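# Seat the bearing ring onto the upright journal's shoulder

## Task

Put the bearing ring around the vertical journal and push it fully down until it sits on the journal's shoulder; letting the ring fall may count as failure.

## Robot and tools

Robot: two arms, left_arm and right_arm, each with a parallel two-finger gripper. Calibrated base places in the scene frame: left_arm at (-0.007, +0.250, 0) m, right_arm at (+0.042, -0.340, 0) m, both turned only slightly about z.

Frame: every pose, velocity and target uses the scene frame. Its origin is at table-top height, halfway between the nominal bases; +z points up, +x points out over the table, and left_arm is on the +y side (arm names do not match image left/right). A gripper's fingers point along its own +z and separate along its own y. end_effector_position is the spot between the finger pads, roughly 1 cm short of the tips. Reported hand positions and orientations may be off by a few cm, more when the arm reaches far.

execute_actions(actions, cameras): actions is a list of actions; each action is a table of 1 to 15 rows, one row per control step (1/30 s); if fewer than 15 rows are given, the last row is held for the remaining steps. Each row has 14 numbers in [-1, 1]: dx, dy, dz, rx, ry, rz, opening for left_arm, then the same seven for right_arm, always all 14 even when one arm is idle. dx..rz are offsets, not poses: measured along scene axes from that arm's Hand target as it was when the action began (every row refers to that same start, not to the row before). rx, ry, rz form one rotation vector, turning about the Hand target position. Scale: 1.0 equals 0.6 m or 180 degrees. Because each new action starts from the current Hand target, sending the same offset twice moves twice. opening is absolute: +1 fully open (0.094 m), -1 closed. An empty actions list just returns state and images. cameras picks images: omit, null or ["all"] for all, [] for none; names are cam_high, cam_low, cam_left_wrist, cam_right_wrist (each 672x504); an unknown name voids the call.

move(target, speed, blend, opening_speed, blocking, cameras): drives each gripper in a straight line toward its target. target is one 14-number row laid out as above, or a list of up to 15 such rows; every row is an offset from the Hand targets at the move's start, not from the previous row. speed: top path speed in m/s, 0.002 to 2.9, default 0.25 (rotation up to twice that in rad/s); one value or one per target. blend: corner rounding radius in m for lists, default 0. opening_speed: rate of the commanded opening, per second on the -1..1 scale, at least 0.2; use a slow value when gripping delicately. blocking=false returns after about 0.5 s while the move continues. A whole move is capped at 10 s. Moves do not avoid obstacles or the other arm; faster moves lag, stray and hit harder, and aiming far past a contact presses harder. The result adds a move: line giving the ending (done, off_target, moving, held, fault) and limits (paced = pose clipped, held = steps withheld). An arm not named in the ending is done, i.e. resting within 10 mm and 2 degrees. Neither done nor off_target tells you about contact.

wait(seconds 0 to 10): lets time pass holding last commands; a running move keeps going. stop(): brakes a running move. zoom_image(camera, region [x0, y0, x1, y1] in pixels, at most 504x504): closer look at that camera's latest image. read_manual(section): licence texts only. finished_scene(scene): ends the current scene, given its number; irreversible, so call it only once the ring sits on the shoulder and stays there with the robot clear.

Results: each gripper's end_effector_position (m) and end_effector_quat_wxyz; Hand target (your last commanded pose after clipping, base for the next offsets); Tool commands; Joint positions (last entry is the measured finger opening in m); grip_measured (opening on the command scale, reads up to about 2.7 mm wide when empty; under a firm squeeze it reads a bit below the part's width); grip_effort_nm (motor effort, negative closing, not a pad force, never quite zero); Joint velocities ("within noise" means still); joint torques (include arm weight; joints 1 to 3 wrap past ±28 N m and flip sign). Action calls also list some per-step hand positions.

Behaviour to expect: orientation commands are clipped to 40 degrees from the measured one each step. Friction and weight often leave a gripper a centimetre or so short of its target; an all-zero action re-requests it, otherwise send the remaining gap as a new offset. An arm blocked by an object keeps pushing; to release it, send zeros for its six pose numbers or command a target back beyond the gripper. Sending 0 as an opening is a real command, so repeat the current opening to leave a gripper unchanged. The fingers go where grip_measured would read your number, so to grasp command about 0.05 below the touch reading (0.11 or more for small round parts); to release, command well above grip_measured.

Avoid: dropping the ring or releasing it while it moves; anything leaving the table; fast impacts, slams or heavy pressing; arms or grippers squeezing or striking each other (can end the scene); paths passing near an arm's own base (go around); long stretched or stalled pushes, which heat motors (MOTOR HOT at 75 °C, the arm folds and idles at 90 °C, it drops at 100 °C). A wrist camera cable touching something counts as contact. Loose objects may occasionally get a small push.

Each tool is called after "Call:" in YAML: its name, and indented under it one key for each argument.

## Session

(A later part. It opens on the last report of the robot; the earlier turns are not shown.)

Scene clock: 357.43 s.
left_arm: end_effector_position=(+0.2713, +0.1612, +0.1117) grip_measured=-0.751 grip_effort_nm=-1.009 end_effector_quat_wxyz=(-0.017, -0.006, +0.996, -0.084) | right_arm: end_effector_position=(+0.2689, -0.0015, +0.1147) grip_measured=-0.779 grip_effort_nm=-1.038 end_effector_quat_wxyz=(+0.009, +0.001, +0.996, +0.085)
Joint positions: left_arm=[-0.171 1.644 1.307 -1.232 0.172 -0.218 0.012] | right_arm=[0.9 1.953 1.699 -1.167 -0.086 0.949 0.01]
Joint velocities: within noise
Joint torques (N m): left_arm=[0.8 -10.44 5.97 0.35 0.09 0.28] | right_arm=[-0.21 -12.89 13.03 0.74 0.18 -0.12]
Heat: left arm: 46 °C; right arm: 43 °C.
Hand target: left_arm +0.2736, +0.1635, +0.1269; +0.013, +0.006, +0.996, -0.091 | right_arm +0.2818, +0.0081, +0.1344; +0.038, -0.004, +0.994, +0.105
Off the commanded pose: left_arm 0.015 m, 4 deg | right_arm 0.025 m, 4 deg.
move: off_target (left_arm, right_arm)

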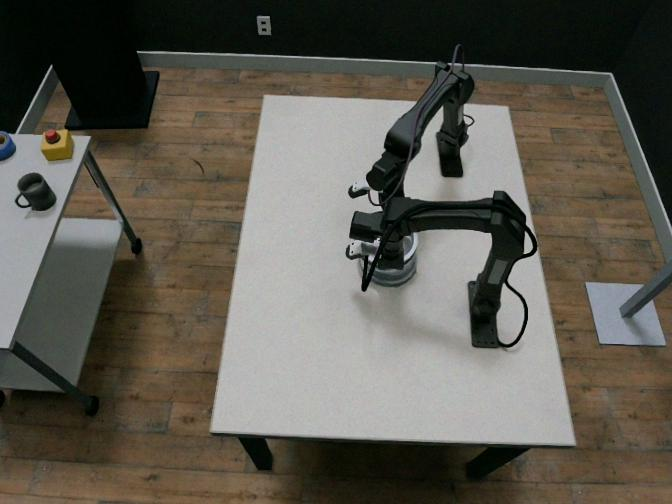

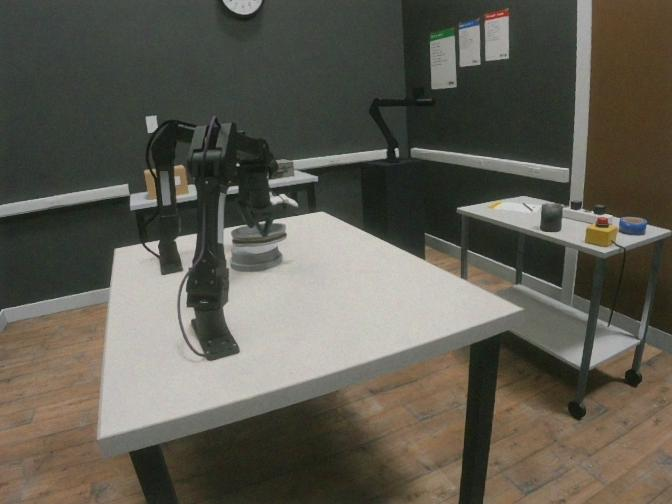

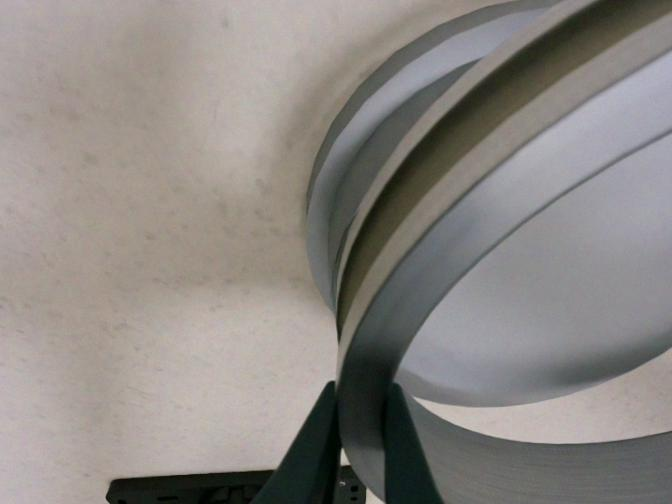

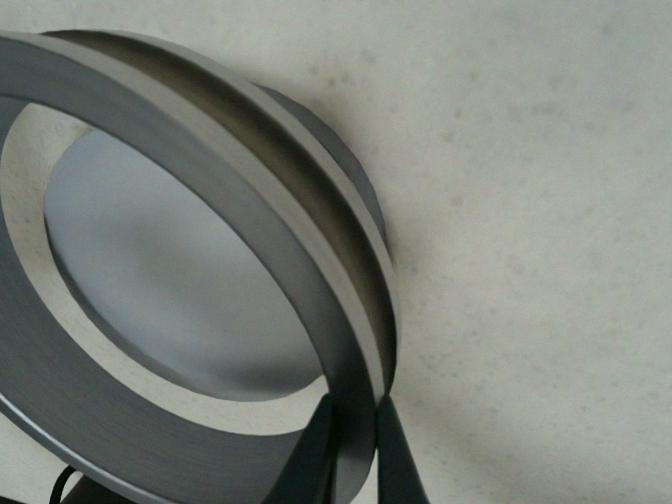

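Call:
move:
  target: [-0.017,0.013,-0.022,0,0,0,-0.97,-0.019,0.013,-0.022,0,0,0,-0.97]
  speed: 0.06

Call:
zoom_image:
  camera: "cam_low"
  region: [210, 190, 310, 290]

Call:
zoom_image:
  camera: "cam_high"
  region: [330, 190, 450, 300]

Scene clock: 398.63 s.
left_arm: end_effector_position=(+0.2610, +0.1694, +0.1006) grip_measured=-0.751 grip_effort_nm=-1.009 end_effector_quat_wxyz=(-0.015, -0.006, +0.996, -0.085) | right_arm: end_effector_position=(+0.2598, +0.0074, +0.1124) grip_measured=-0.780 grip_effort_nm=-1.048 end_effector_quat_wxyz=(+0.014, +0.000, +0.996, +0.087)
Joint positions: left_arm=[-0.149 1.602 1.218 -1.184 0.173 -0.197 0.012] | right_arm=[0.936 1.953 1.688 -1.146 -0.075 0.981 0.01]
Joint velocities: within noise
Joint torques (N m): left_arm=[0.8 -10.09 5.91 0.31 0.1 0.25] | right_arm=[-0.17 -12.79 9.11 1.09 0.16 -0.08]
Heat: left arm: 48 °C; right arm: 43 °C.
Hand target: left_arm +0.2635, +0.1714, +0.1137; +0.013, +0.006, +0.996, -0.091 | right_arm +0.2704, +0.0159, +0.1212; +0.038, -0.004, +0.994, +0.105
Off the commanded pose: left_arm 0.013 m, 4 deg | right_arm 0.016 m, 4 deg.
move: off_target (left_arm, right_arm)

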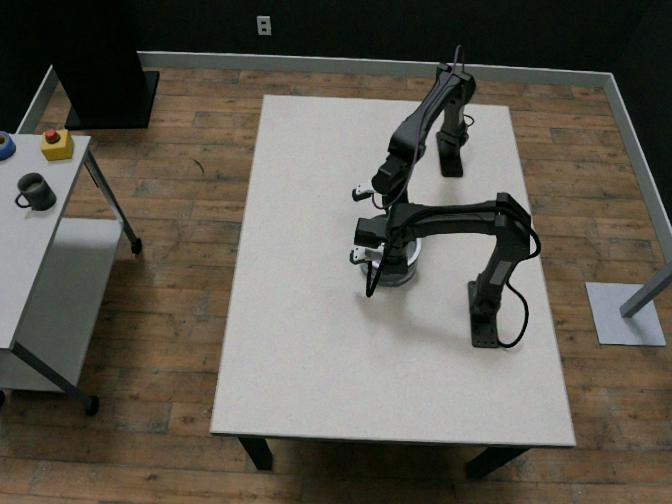

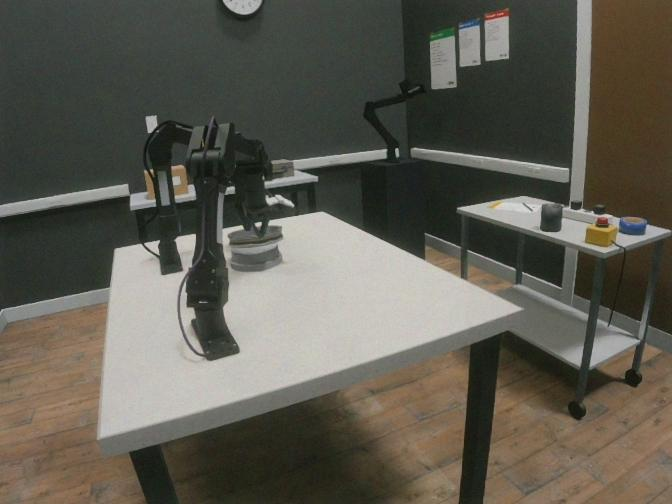

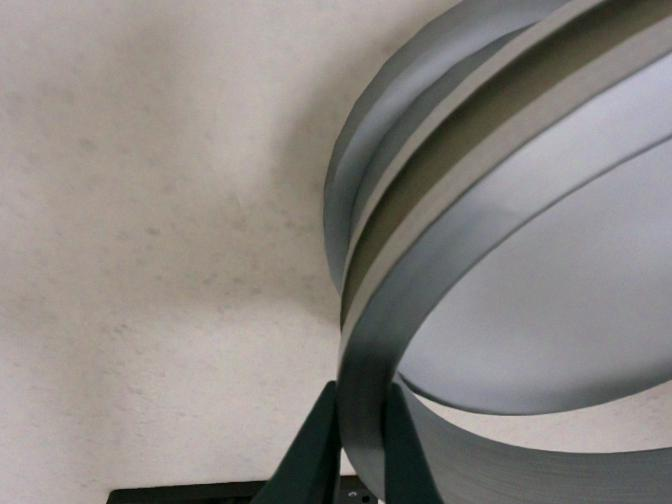

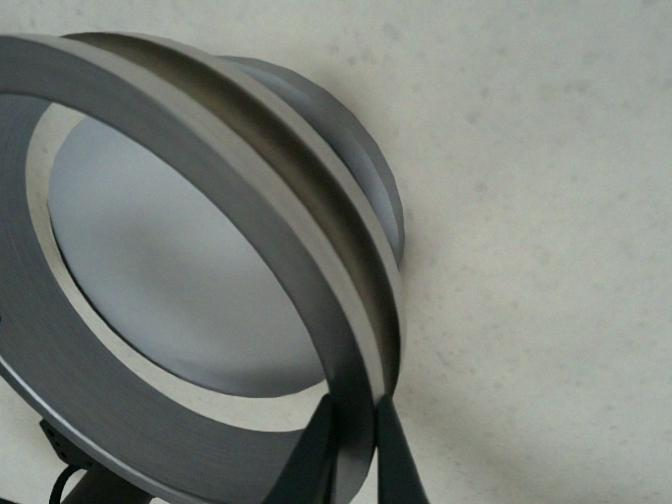

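Scaled by 5.040 from the camera's 672x504 image, which has a finer 960x720 frame.

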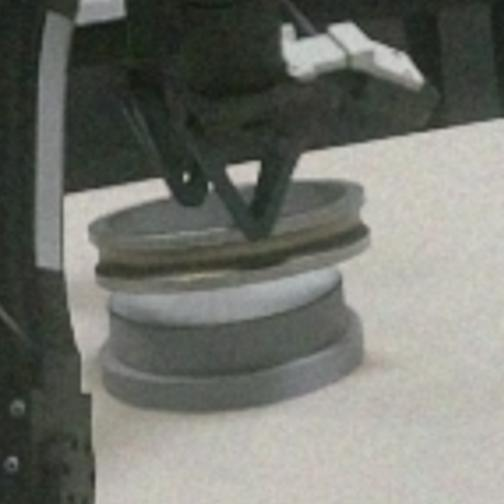

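Scaled by 4.200 from the camera's 672x504 image, which has a finer 960x720 frame.

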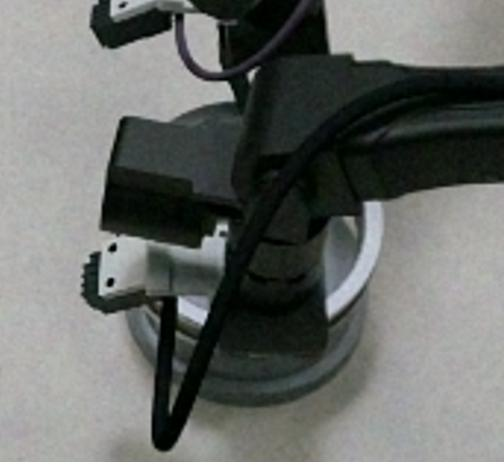

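Call:
move:
  target: [0,0,0,0,0,0,-0.97,0,0,-0.025,0,0,0,-0.97]
  speed: 0.06

Call:
zoom_image:
  camera: "cam_low"
  region: [210, 190, 310, 290]

Call:
zoom_image:
  camera: "cam_high"
  region: [330, 190, 450, 300]

Scene clock: 418.90 s.
left_arm: end_effector_position=(+0.2627, +0.1719, +0.1086) grip_measured=-0.961 grip_effort_nm=-0.442 end_effector_quat_wxyz=(+0.004, +0.003, +0.996, -0.085) | right_arm: end_effector_position=(+0.2670, +0.0146, +0.1060) grip_measured=-0.968 grip_effort_nm=-0.115 end_effector_quat_wxyz=(+0.029, -0.001, +0.994, +0.102)
Joint positions: left_arm=[-0.144 1.57 1.218 -1.182 0.165 -0.176 0.002] | right_arm=[0.935 1.953 1.656 -1.072 -0.066 0.978 0.002]
Joint velocities: within noise
Joint torques (N m): left_arm=[0.42 -7.12 5.9 0.38 0.15 0.1] | right_arm=[-0.12 -12.52 7.04 0.97 0.08 -0.06]
Heat: left arm: 45 °C; right arm: 41 °C.
Hand target: left_arm +0.2635, +0.1712, +0.1137; +0.013, +0.006, +0.996, -0.091 | right_arm +0.2704, +0.0159, +0.1062; +0.038, -0.004, +0.994, +0.105
Off the commanded pose: left_arm 0.005 m, 1 deg | right_arm 0.004 m, 1 deg.
move: done

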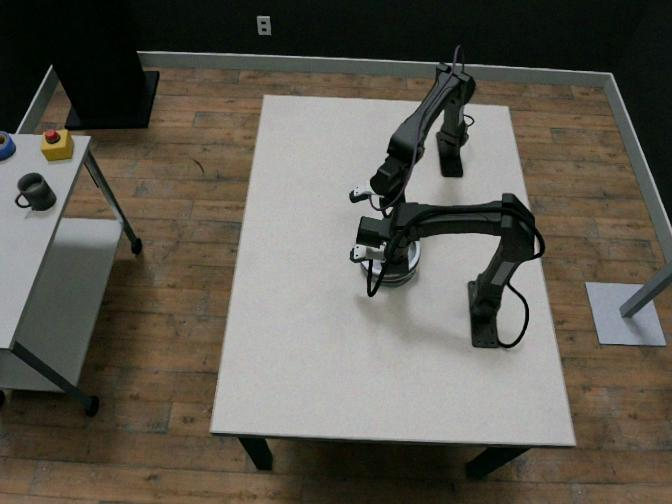

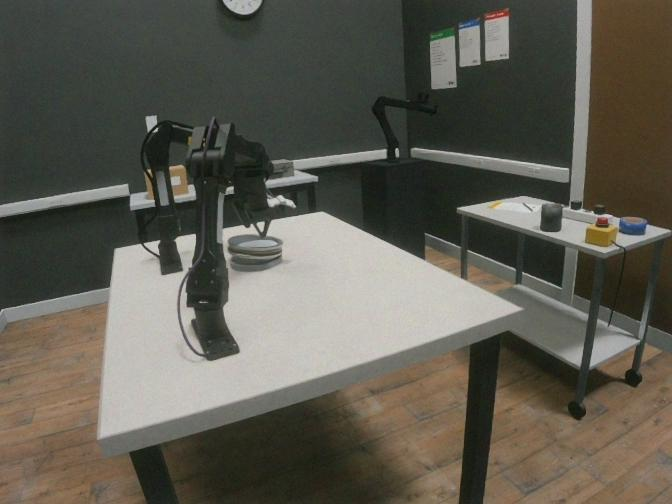

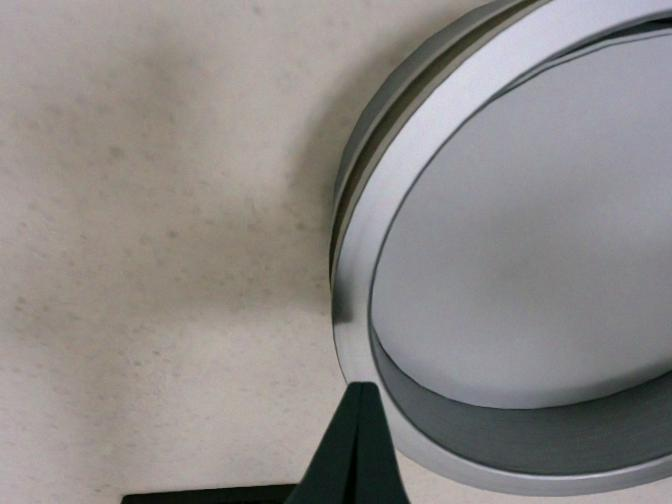

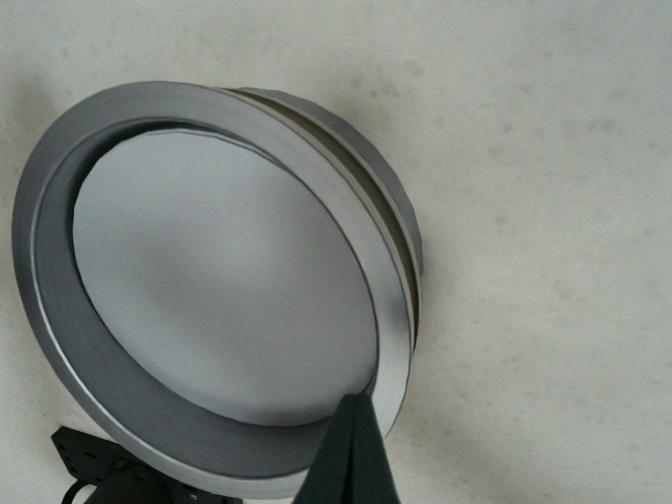

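Scaled by 5.040 from the camera's 672x504 image, which has a finer 960x720 frame.

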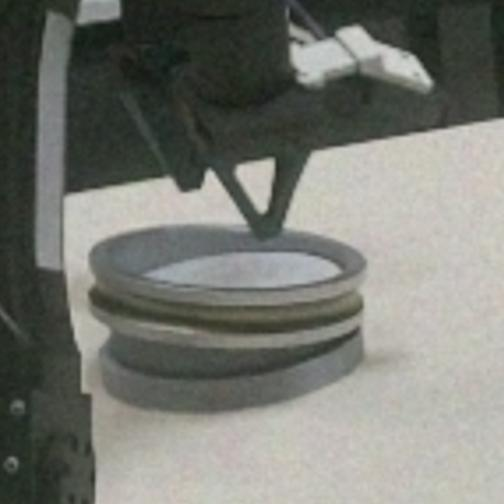

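Scaled by 4.200 from the camera's 672x504 image, which has a finer 960x720 frame.

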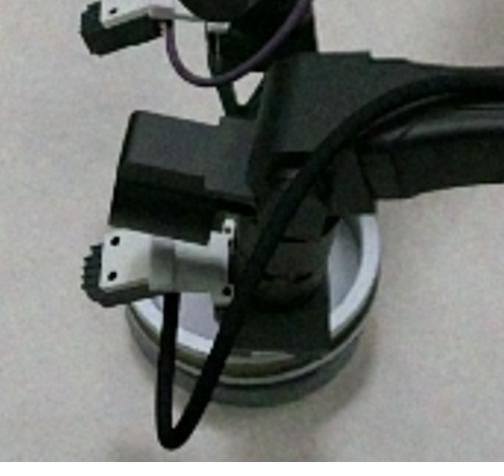

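Call:
move:
  target:
    - [0,0,0.08,0,0,0,-0.97,0,-0.02,0.1,0,0,0,-0.97]
    - [-0.108,-0.1,0.08,0.058,-0.008,0,-0.97,0,-0.2,0.15,0,0,0,-0.97]
  speed: 0.15

Call:
zoom_image:
  camera: "cam_low"
  region: [210, 190, 310, 290]

Call:
zoom_image:
  camera: "cam_high"
  region: [330, 190, 450, 300]

Scene clock: 433.07 s.
left_arm: end_effector_position=(+0.2048, +0.1041, +0.1608) grip_measured=-0.961 grip_effort_nm=-0.442 end_effector_quat_wxyz=(+0.027, +0.012, +1.000, -0.011) | right_arm: end_effector_position=(+0.2755, -0.1000, +0.1864) grip_measured=-0.968 grip_effort_nm=-0.105 end_effector_quat_wxyz=(+0.031, +0.000, +0.995, +0.097)
Joint positions: left_arm=[-0.579 1.467 1.337 -1.385 -0.012 -0.589 0.002] | right_arm=[0.703 1.66 1.613 -1.347 -0.1 0.75 0.002]
Joint velocities: within noise
Joint torques (N m): left_arm=[-0.08 -6.43 4.86 0.18 -0.22 -0.06] | right_arm=[-0.09 -12.46 6.69 0.68 -0.08 -0.04]
Heat: left arm: 45 °C; right arm: 40 °C.
Hand target: left_arm +0.1987, +0.1113, +0.1617; +0.025, +0.008, +1.000, +0.000 | right_arm +0.2704, -0.1041, +0.1963; +0.038, -0.004, +0.994, +0.105
Off the commanded pose: left_arm 0.009 m, 1 deg | right_arm 0.012 m, 1 deg.
move: off_target (right_arm)

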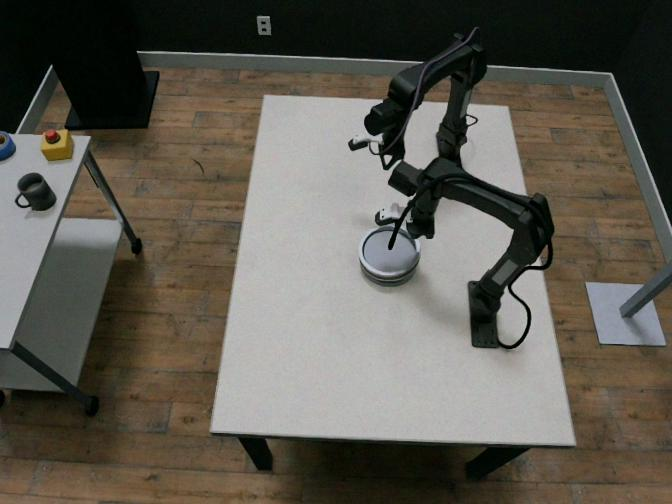

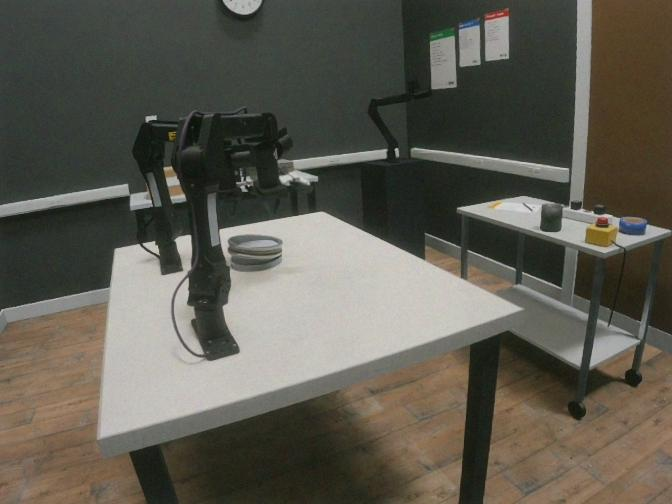

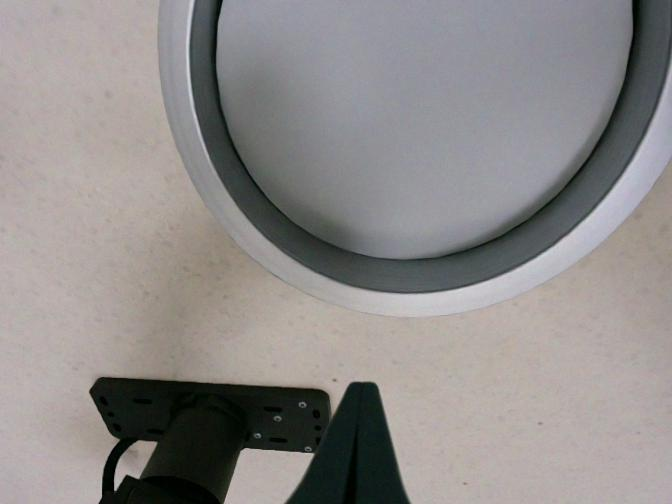

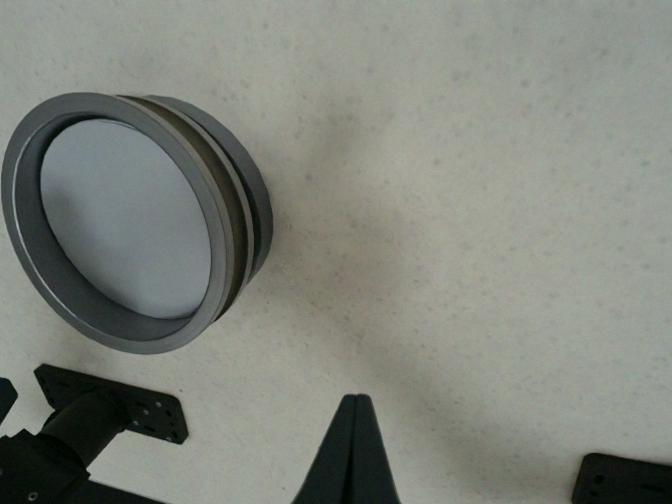

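Scaled by 5.040 from the camera's 672x504 image, which has a finer 960x720 frame.

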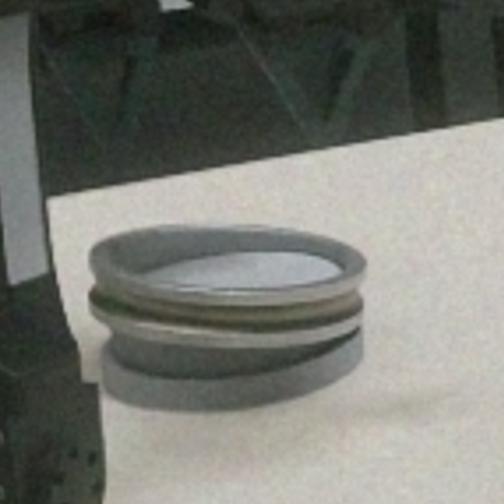

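Scaled by 4.200 from the camera's 672x504 image, which has a finer 960x720 frame.

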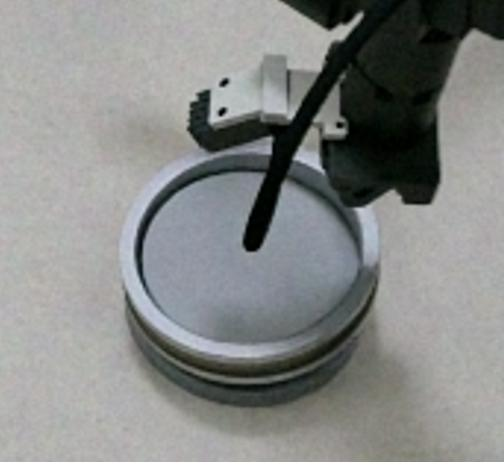

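Call:
move:
  target:
    - [-0.040,-0.035,-0.08,0,0,0,-0.97,0,0,0,0,0,0,-0.97]
    - [-0.040,-0.035,-0.12,0,0,0,-0.97,0,0,0,0,0,0,-0.97]
  speed: 0.06

Call:
zoom_image:
  camera: "cam_low"
  region: [210, 190, 310, 290]

Call:
zoom_image:
  camera: "cam_high"
  region: [330, 190, 450, 300]

Scene clock: 450.53 s.
left_arm: end_effector_position=(+0.1687, +0.0930, +0.0906) grip_measured=-0.961 grip_effort_nm=-0.437 end_effector_quat_wxyz=(+0.005, +0.011, +1.000, +0.006) | right_arm: end_effector_position=(+0.2753, -0.1001, +0.1864) grip_measured=-0.968 grip_effort_nm=-0.110 end_effector_quat_wxyz=(+0.031, -0.001, +0.995, +0.096)
Joint positions: left_arm=[-0.709 1.445 1.04 -1.166 -0.016 -0.721 0.002] | right_arm=[0.703 1.66 1.613 -1.348 -0.1 0.75 0.002]
Joint velocities: within noise
Joint torques (N m): left_arm=[-0.38 -5.46 4.72 0.73 -0.26 -0.05] | right_arm=[-0.09 -12.46 6.68 0.68 -0.09 -0.05]
Heat: left arm: 43 °C; right arm: 43 °C.
Hand target: left_arm +0.1746, +0.0903, +0.0897; +0.025, +0.008, +1.000, +0.000 | right_arm +0.2704, -0.1041, +0.1963; +0.038, -0.004, +0.994, +0.105
Off the commanded pose: left_arm 0.007 m, 2 deg | right_arm 0.012 m, 1 deg.
move: off_target (right_arm)

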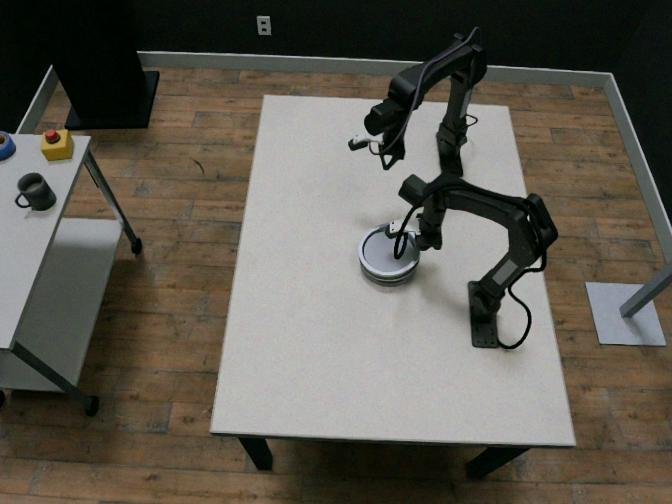

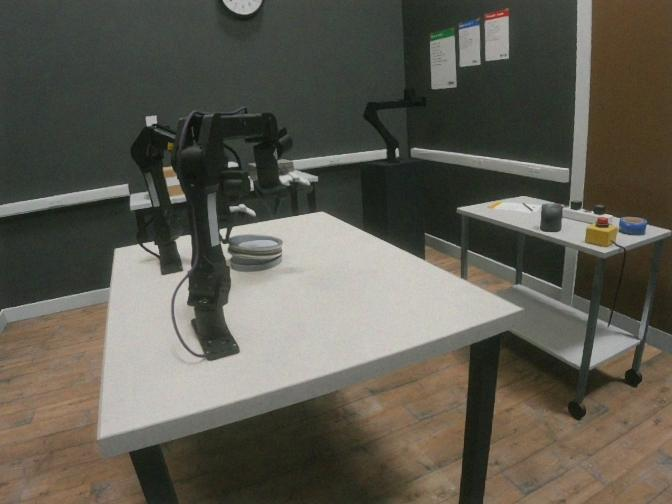

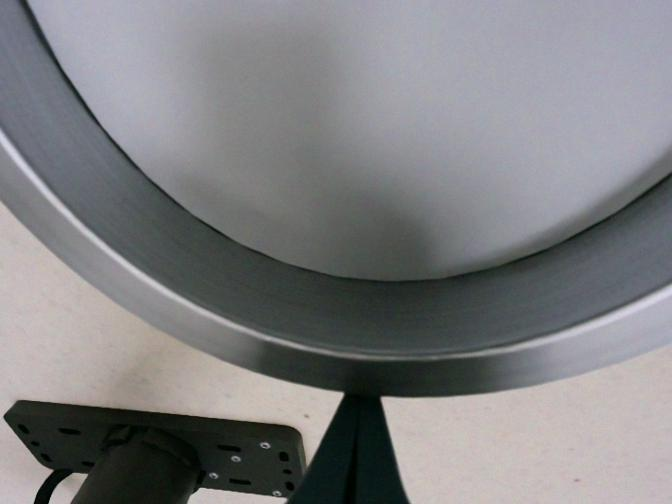

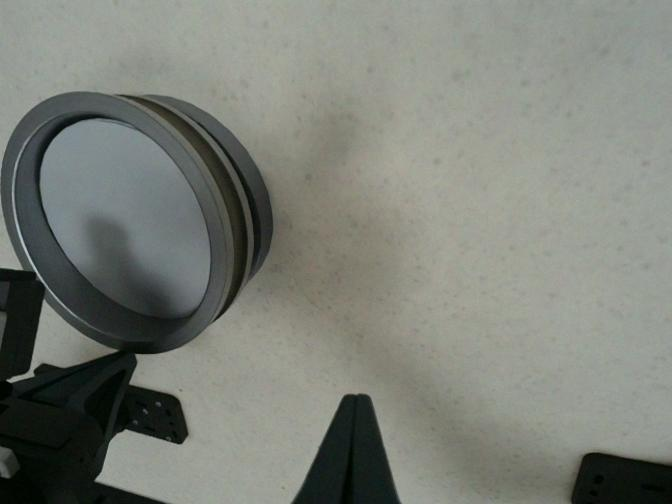

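Scaled by 5.040 from the camera's 672x504 image, which has a finer 960x720 frame.

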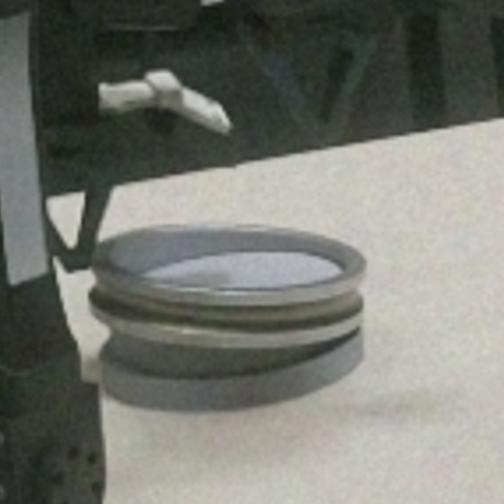

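Scaled by 4.200 from the camera's 672x504 image, which has a finer 960x720 frame.

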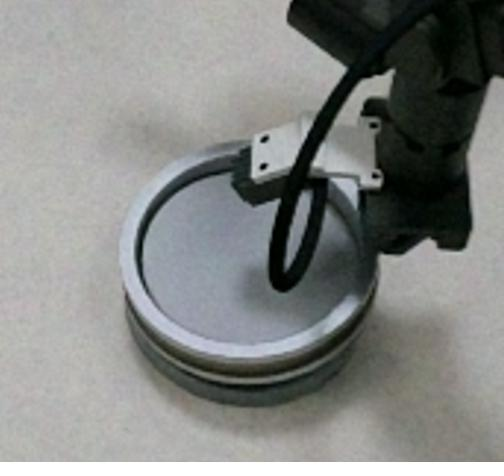

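Call:
move:
  target:
    - [0,0,0.045,0,0,0,-0.97,0,0,0,0,0,0,-0.97]
    - [0.047,0.085,0.045,0,0,0,-0.97,0,0,0,0,0,0,-0.97]
    - [0.047,0.085,0.0,0,0,0,-0.97,0,0,0,0,0,0,-0.97]
  speed: 0.06

Call:
zoom_image:
  camera: "cam_low"
  region: [210, 190, 310, 290]

Scene clock: 463.87 s.
left_arm: end_effector_position=(+0.2041, +0.1380, +0.0939) grip_measured=-0.961 grip_effort_nm=-0.452 end_effector_quat_wxyz=(+0.023, +0.007, +1.000, -0.003) | right_arm: end_effector_position=(+0.2753, -0.1001, +0.1864) grip_measured=-0.968 grip_effort_nm=-0.115 end_effector_quat_wxyz=(+0.031, -0.001, +0.995, +0.097)
Joint positions: left_arm=[-0.468 1.414 1.025 -1.139 -0.017 -0.488 0.002] | right_arm=[0.703 1.66 1.613 -1.348 -0.101 0.75 0.002]
Joint velocities: within noise
Joint torques (N m): left_arm=[0.4 -4.96 4.25 0.54 -0.15 0.09] | right_arm=[-0.1 -12.44 6.69 0.69 -0.09 -0.05]
Heat: left arm: 42 °C; right arm: 44 °C.
Hand target: left_arm +0.2028, +0.1413, +0.0897; +0.025, +0.008, +1.000, +0.000 | right_arm +0.2704, -0.1041, +0.1963; +0.038, -0.004, +0.994, +0.105
Off the commanded pose: left_arm 0.006 m, 0 deg | right_arm 0.012 m, 1 deg.
move: off_target (right_arm)

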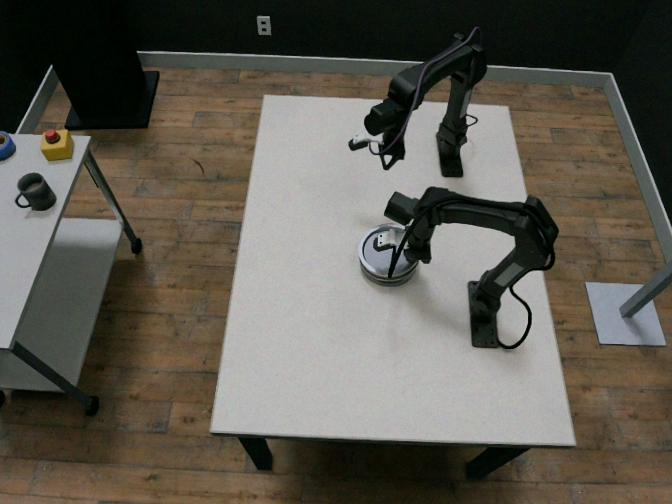

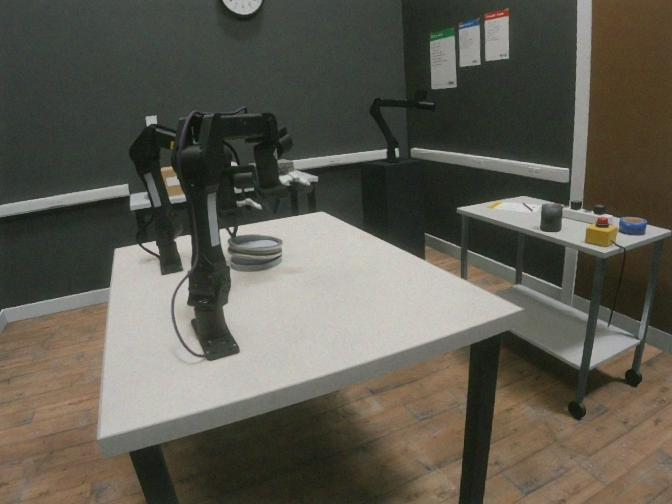

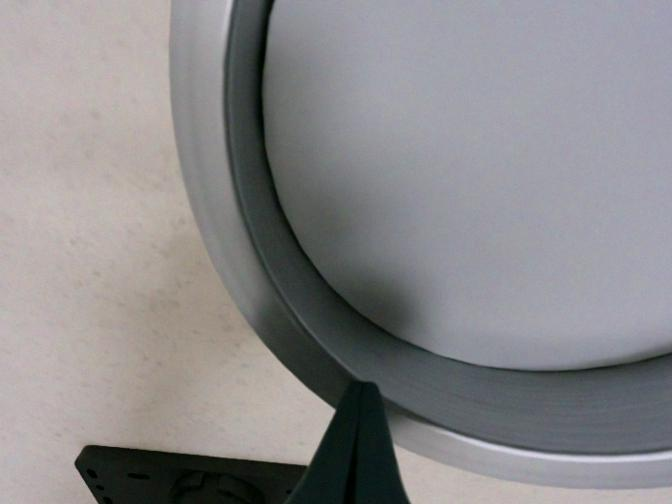

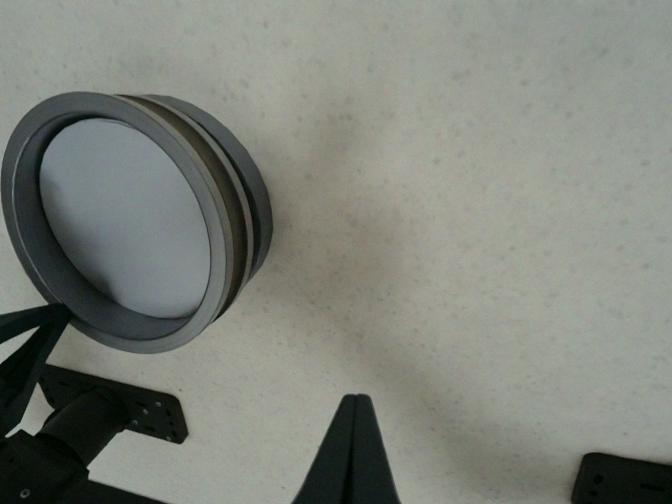

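Scaled by 5.040 from the camera's 672x504 image, which has a finer 960x720 frame.

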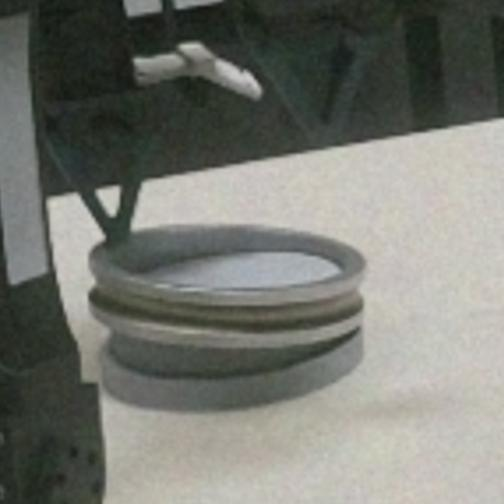

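Call:
move:
  target: [0.004,0.008,-0.07,0,0,0,-0.97,0,0,0,0,0,0,-0.97]
  speed: 0.04

Call:
zoom_image:
  camera: "cam_low"
  region: [210, 190, 310, 290]

Scene clock: 468.67 s.
left_arm: end_effector_position=(+0.2246, +0.1320, +0.0646) grip_measured=-0.961 grip_effort_nm=-0.437 end_effector_quat_wxyz=(+0.068, +0.008, +0.997, -0.026) | right_arm: end_effector_position=(+0.2752, -0.1001, +0.1864) grip_measured=-0.968 grip_effort_nm=-0.115 end_effector_quat_wxyz=(+0.031, -0.001, +0.995, +0.096)
Joint positions: left_arm=[-0.45 1.424 0.905 -0.906 -0.017 -0.468 0.002] | right_arm=[0.703 1.66 1.613 -1.348 -0.101 0.75 0.002]
Joint velocities: within noise
Joint torques (N m): left_arm=[0.79 -2.85 3.29 0.14 -0.13 0.12] | right_arm=[-0.1 -12.48 6.69 0.69 -0.09 -0.05]
Heat: left arm: 42 °C; right arm: 44 °C.
Hand target: left_arm +0.2053, +0.1460, +0.0477; +0.025, +0.008, +1.000, +0.000 | right_arm +0.2704, -0.1041, +0.1963; +0.038, -0.004, +0.994, +0.105
Off the commanded pose: left_arm 0.029 m, 6 deg | right_arm 0.012 m, 1 deg.
move: off_target (left_arm, right_arm)

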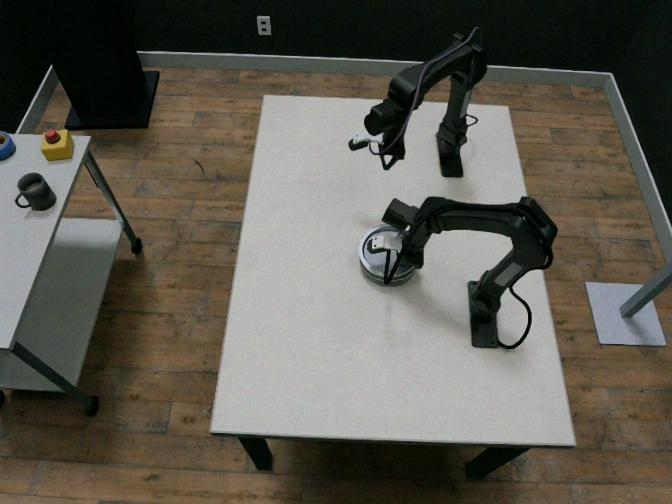

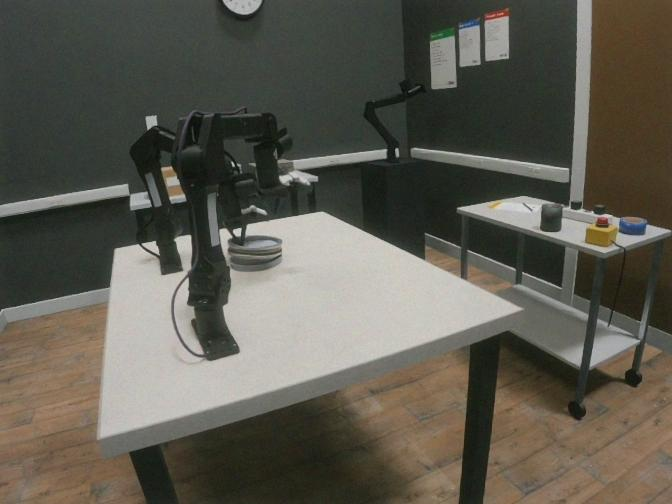

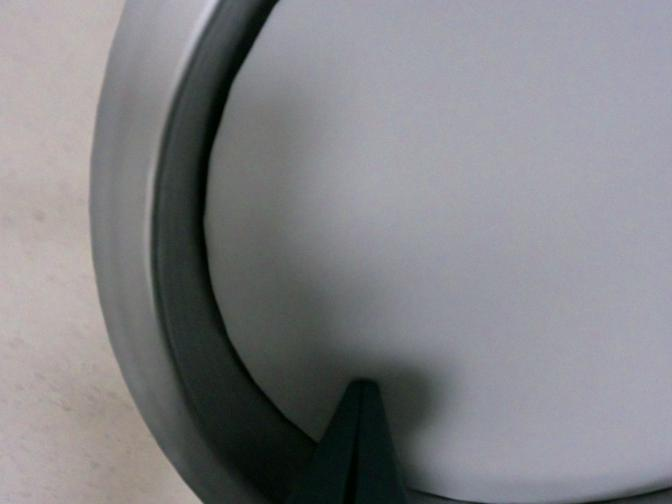

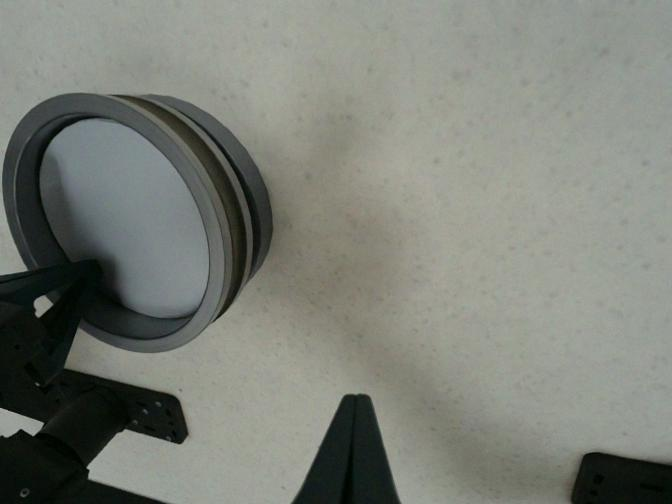

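Scaled by 5.040 from the camera's 672x504 image, which has a finer 960x720 frame.

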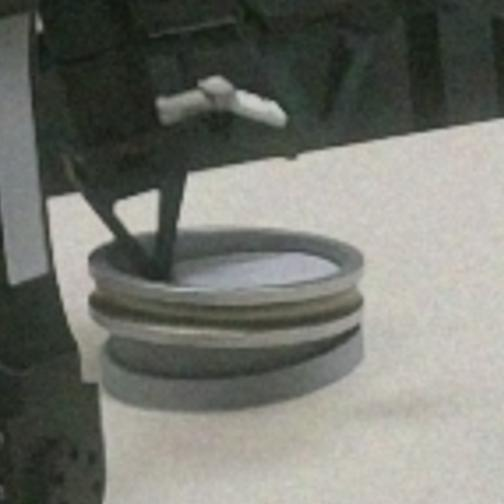

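Call:
move:
  target:
    - [0.033,-0.023,0.07,0,0,0,-0.97,0,0,0,0,0,0,-0.97]
    - [0.013,0.01,0.12,0,0,0.194,-0.97,0,0,0,0,0,0,-0.97]
    - [0.013,0.01,0.115,0,0,0.194,-0.3,0,0,0,0,0,0,-0.97]
  speed: 0.1

Call:
zoom_image:
  camera: "cam_low"
  region: [210, 190, 310, 290]

Scene clock: 504.40 s.
left_arm: end_effector_position=(+0.2116, +0.1475, +0.1088) grip_measured=-0.302 grip_effort_nm=0.115 end_effector_quat_wxyz=(+0.012, -0.285, +0.959, +0.006) | right_arm: end_effector_position=(+0.2752, -0.1001, +0.1864) grip_measured=-0.968 grip_effort_nm=-0.110 end_effector_quat_wxyz=(+0.031, -0.001, +0.995, +0.096)
Joint positions: left_arm=[-0.424 1.449 1.116 -1.228 -0.025 -1.036 0.033] | right_arm=[0.703 1.66 1.613 -1.348 -0.101 0.75 0.002]
Joint velocities: within noise
Joint torques (N m): left_arm=[0.35 -6.2 6.95 0.15 -0.3 -0.08] | right_arm=[-0.09 -12.44 6.69 0.69 -0.09 -0.05]
Heat: left arm: 40 °C; right arm: 45 °C.
Hand target: left_arm +0.2130, +0.1521, +0.1166; +0.024, -0.292, +0.956, +0.008 | right_arm +0.2704, -0.1041, +0.1963; +0.038, -0.004, +0.994, +0.105
Off the commanded pose: left_arm 0.009 m, 2 deg | right_arm 0.012 m, 1 deg.
move: off_target (right_arm)

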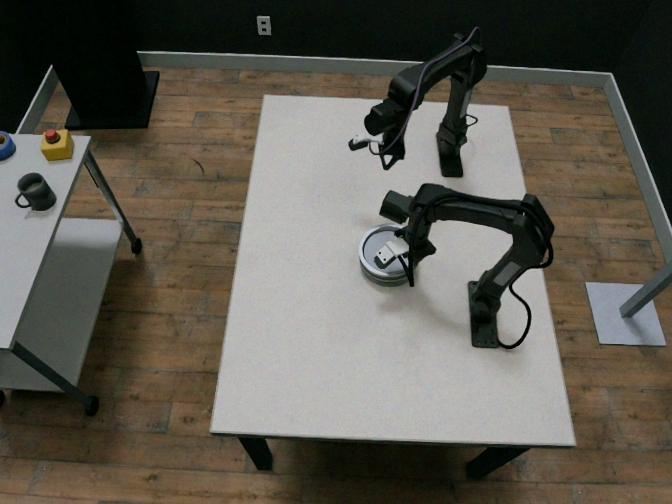

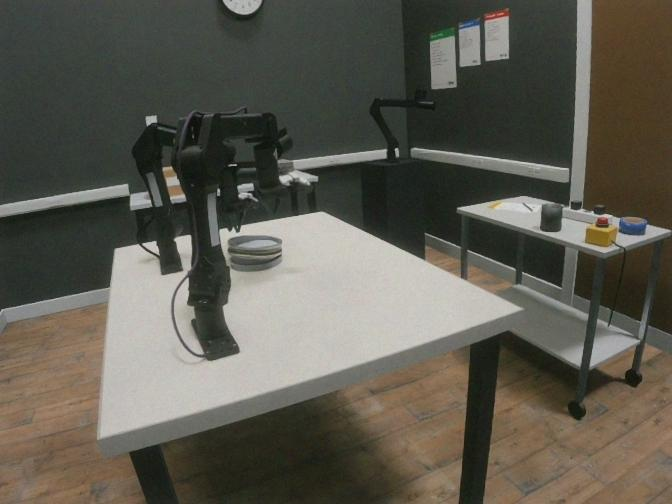

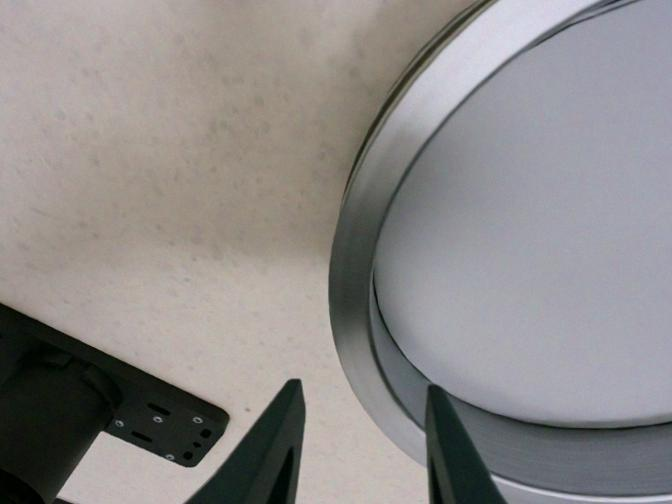

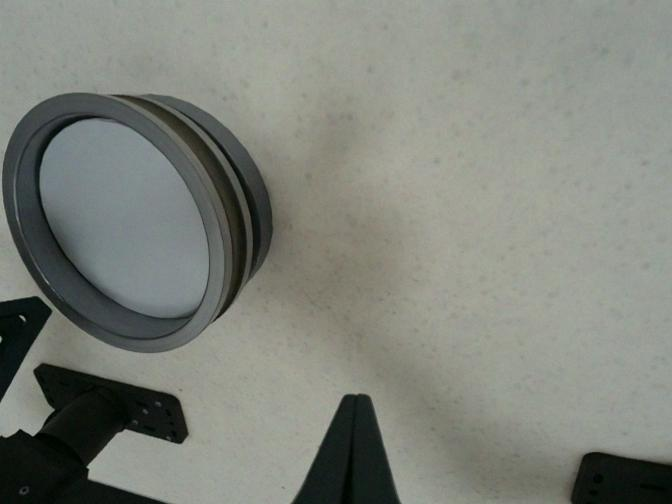

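Scaled by 5.040 from the camera's 672x504 image, which has a finer 960x720 frame.

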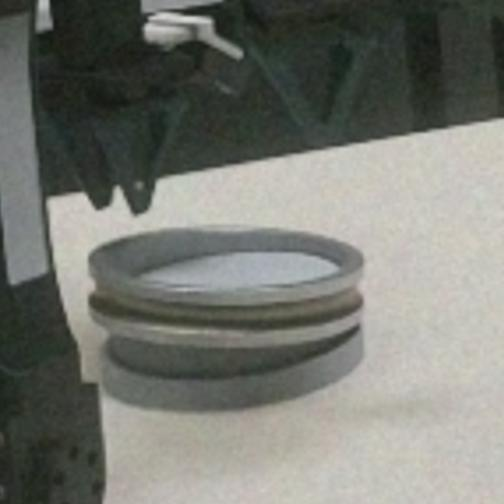

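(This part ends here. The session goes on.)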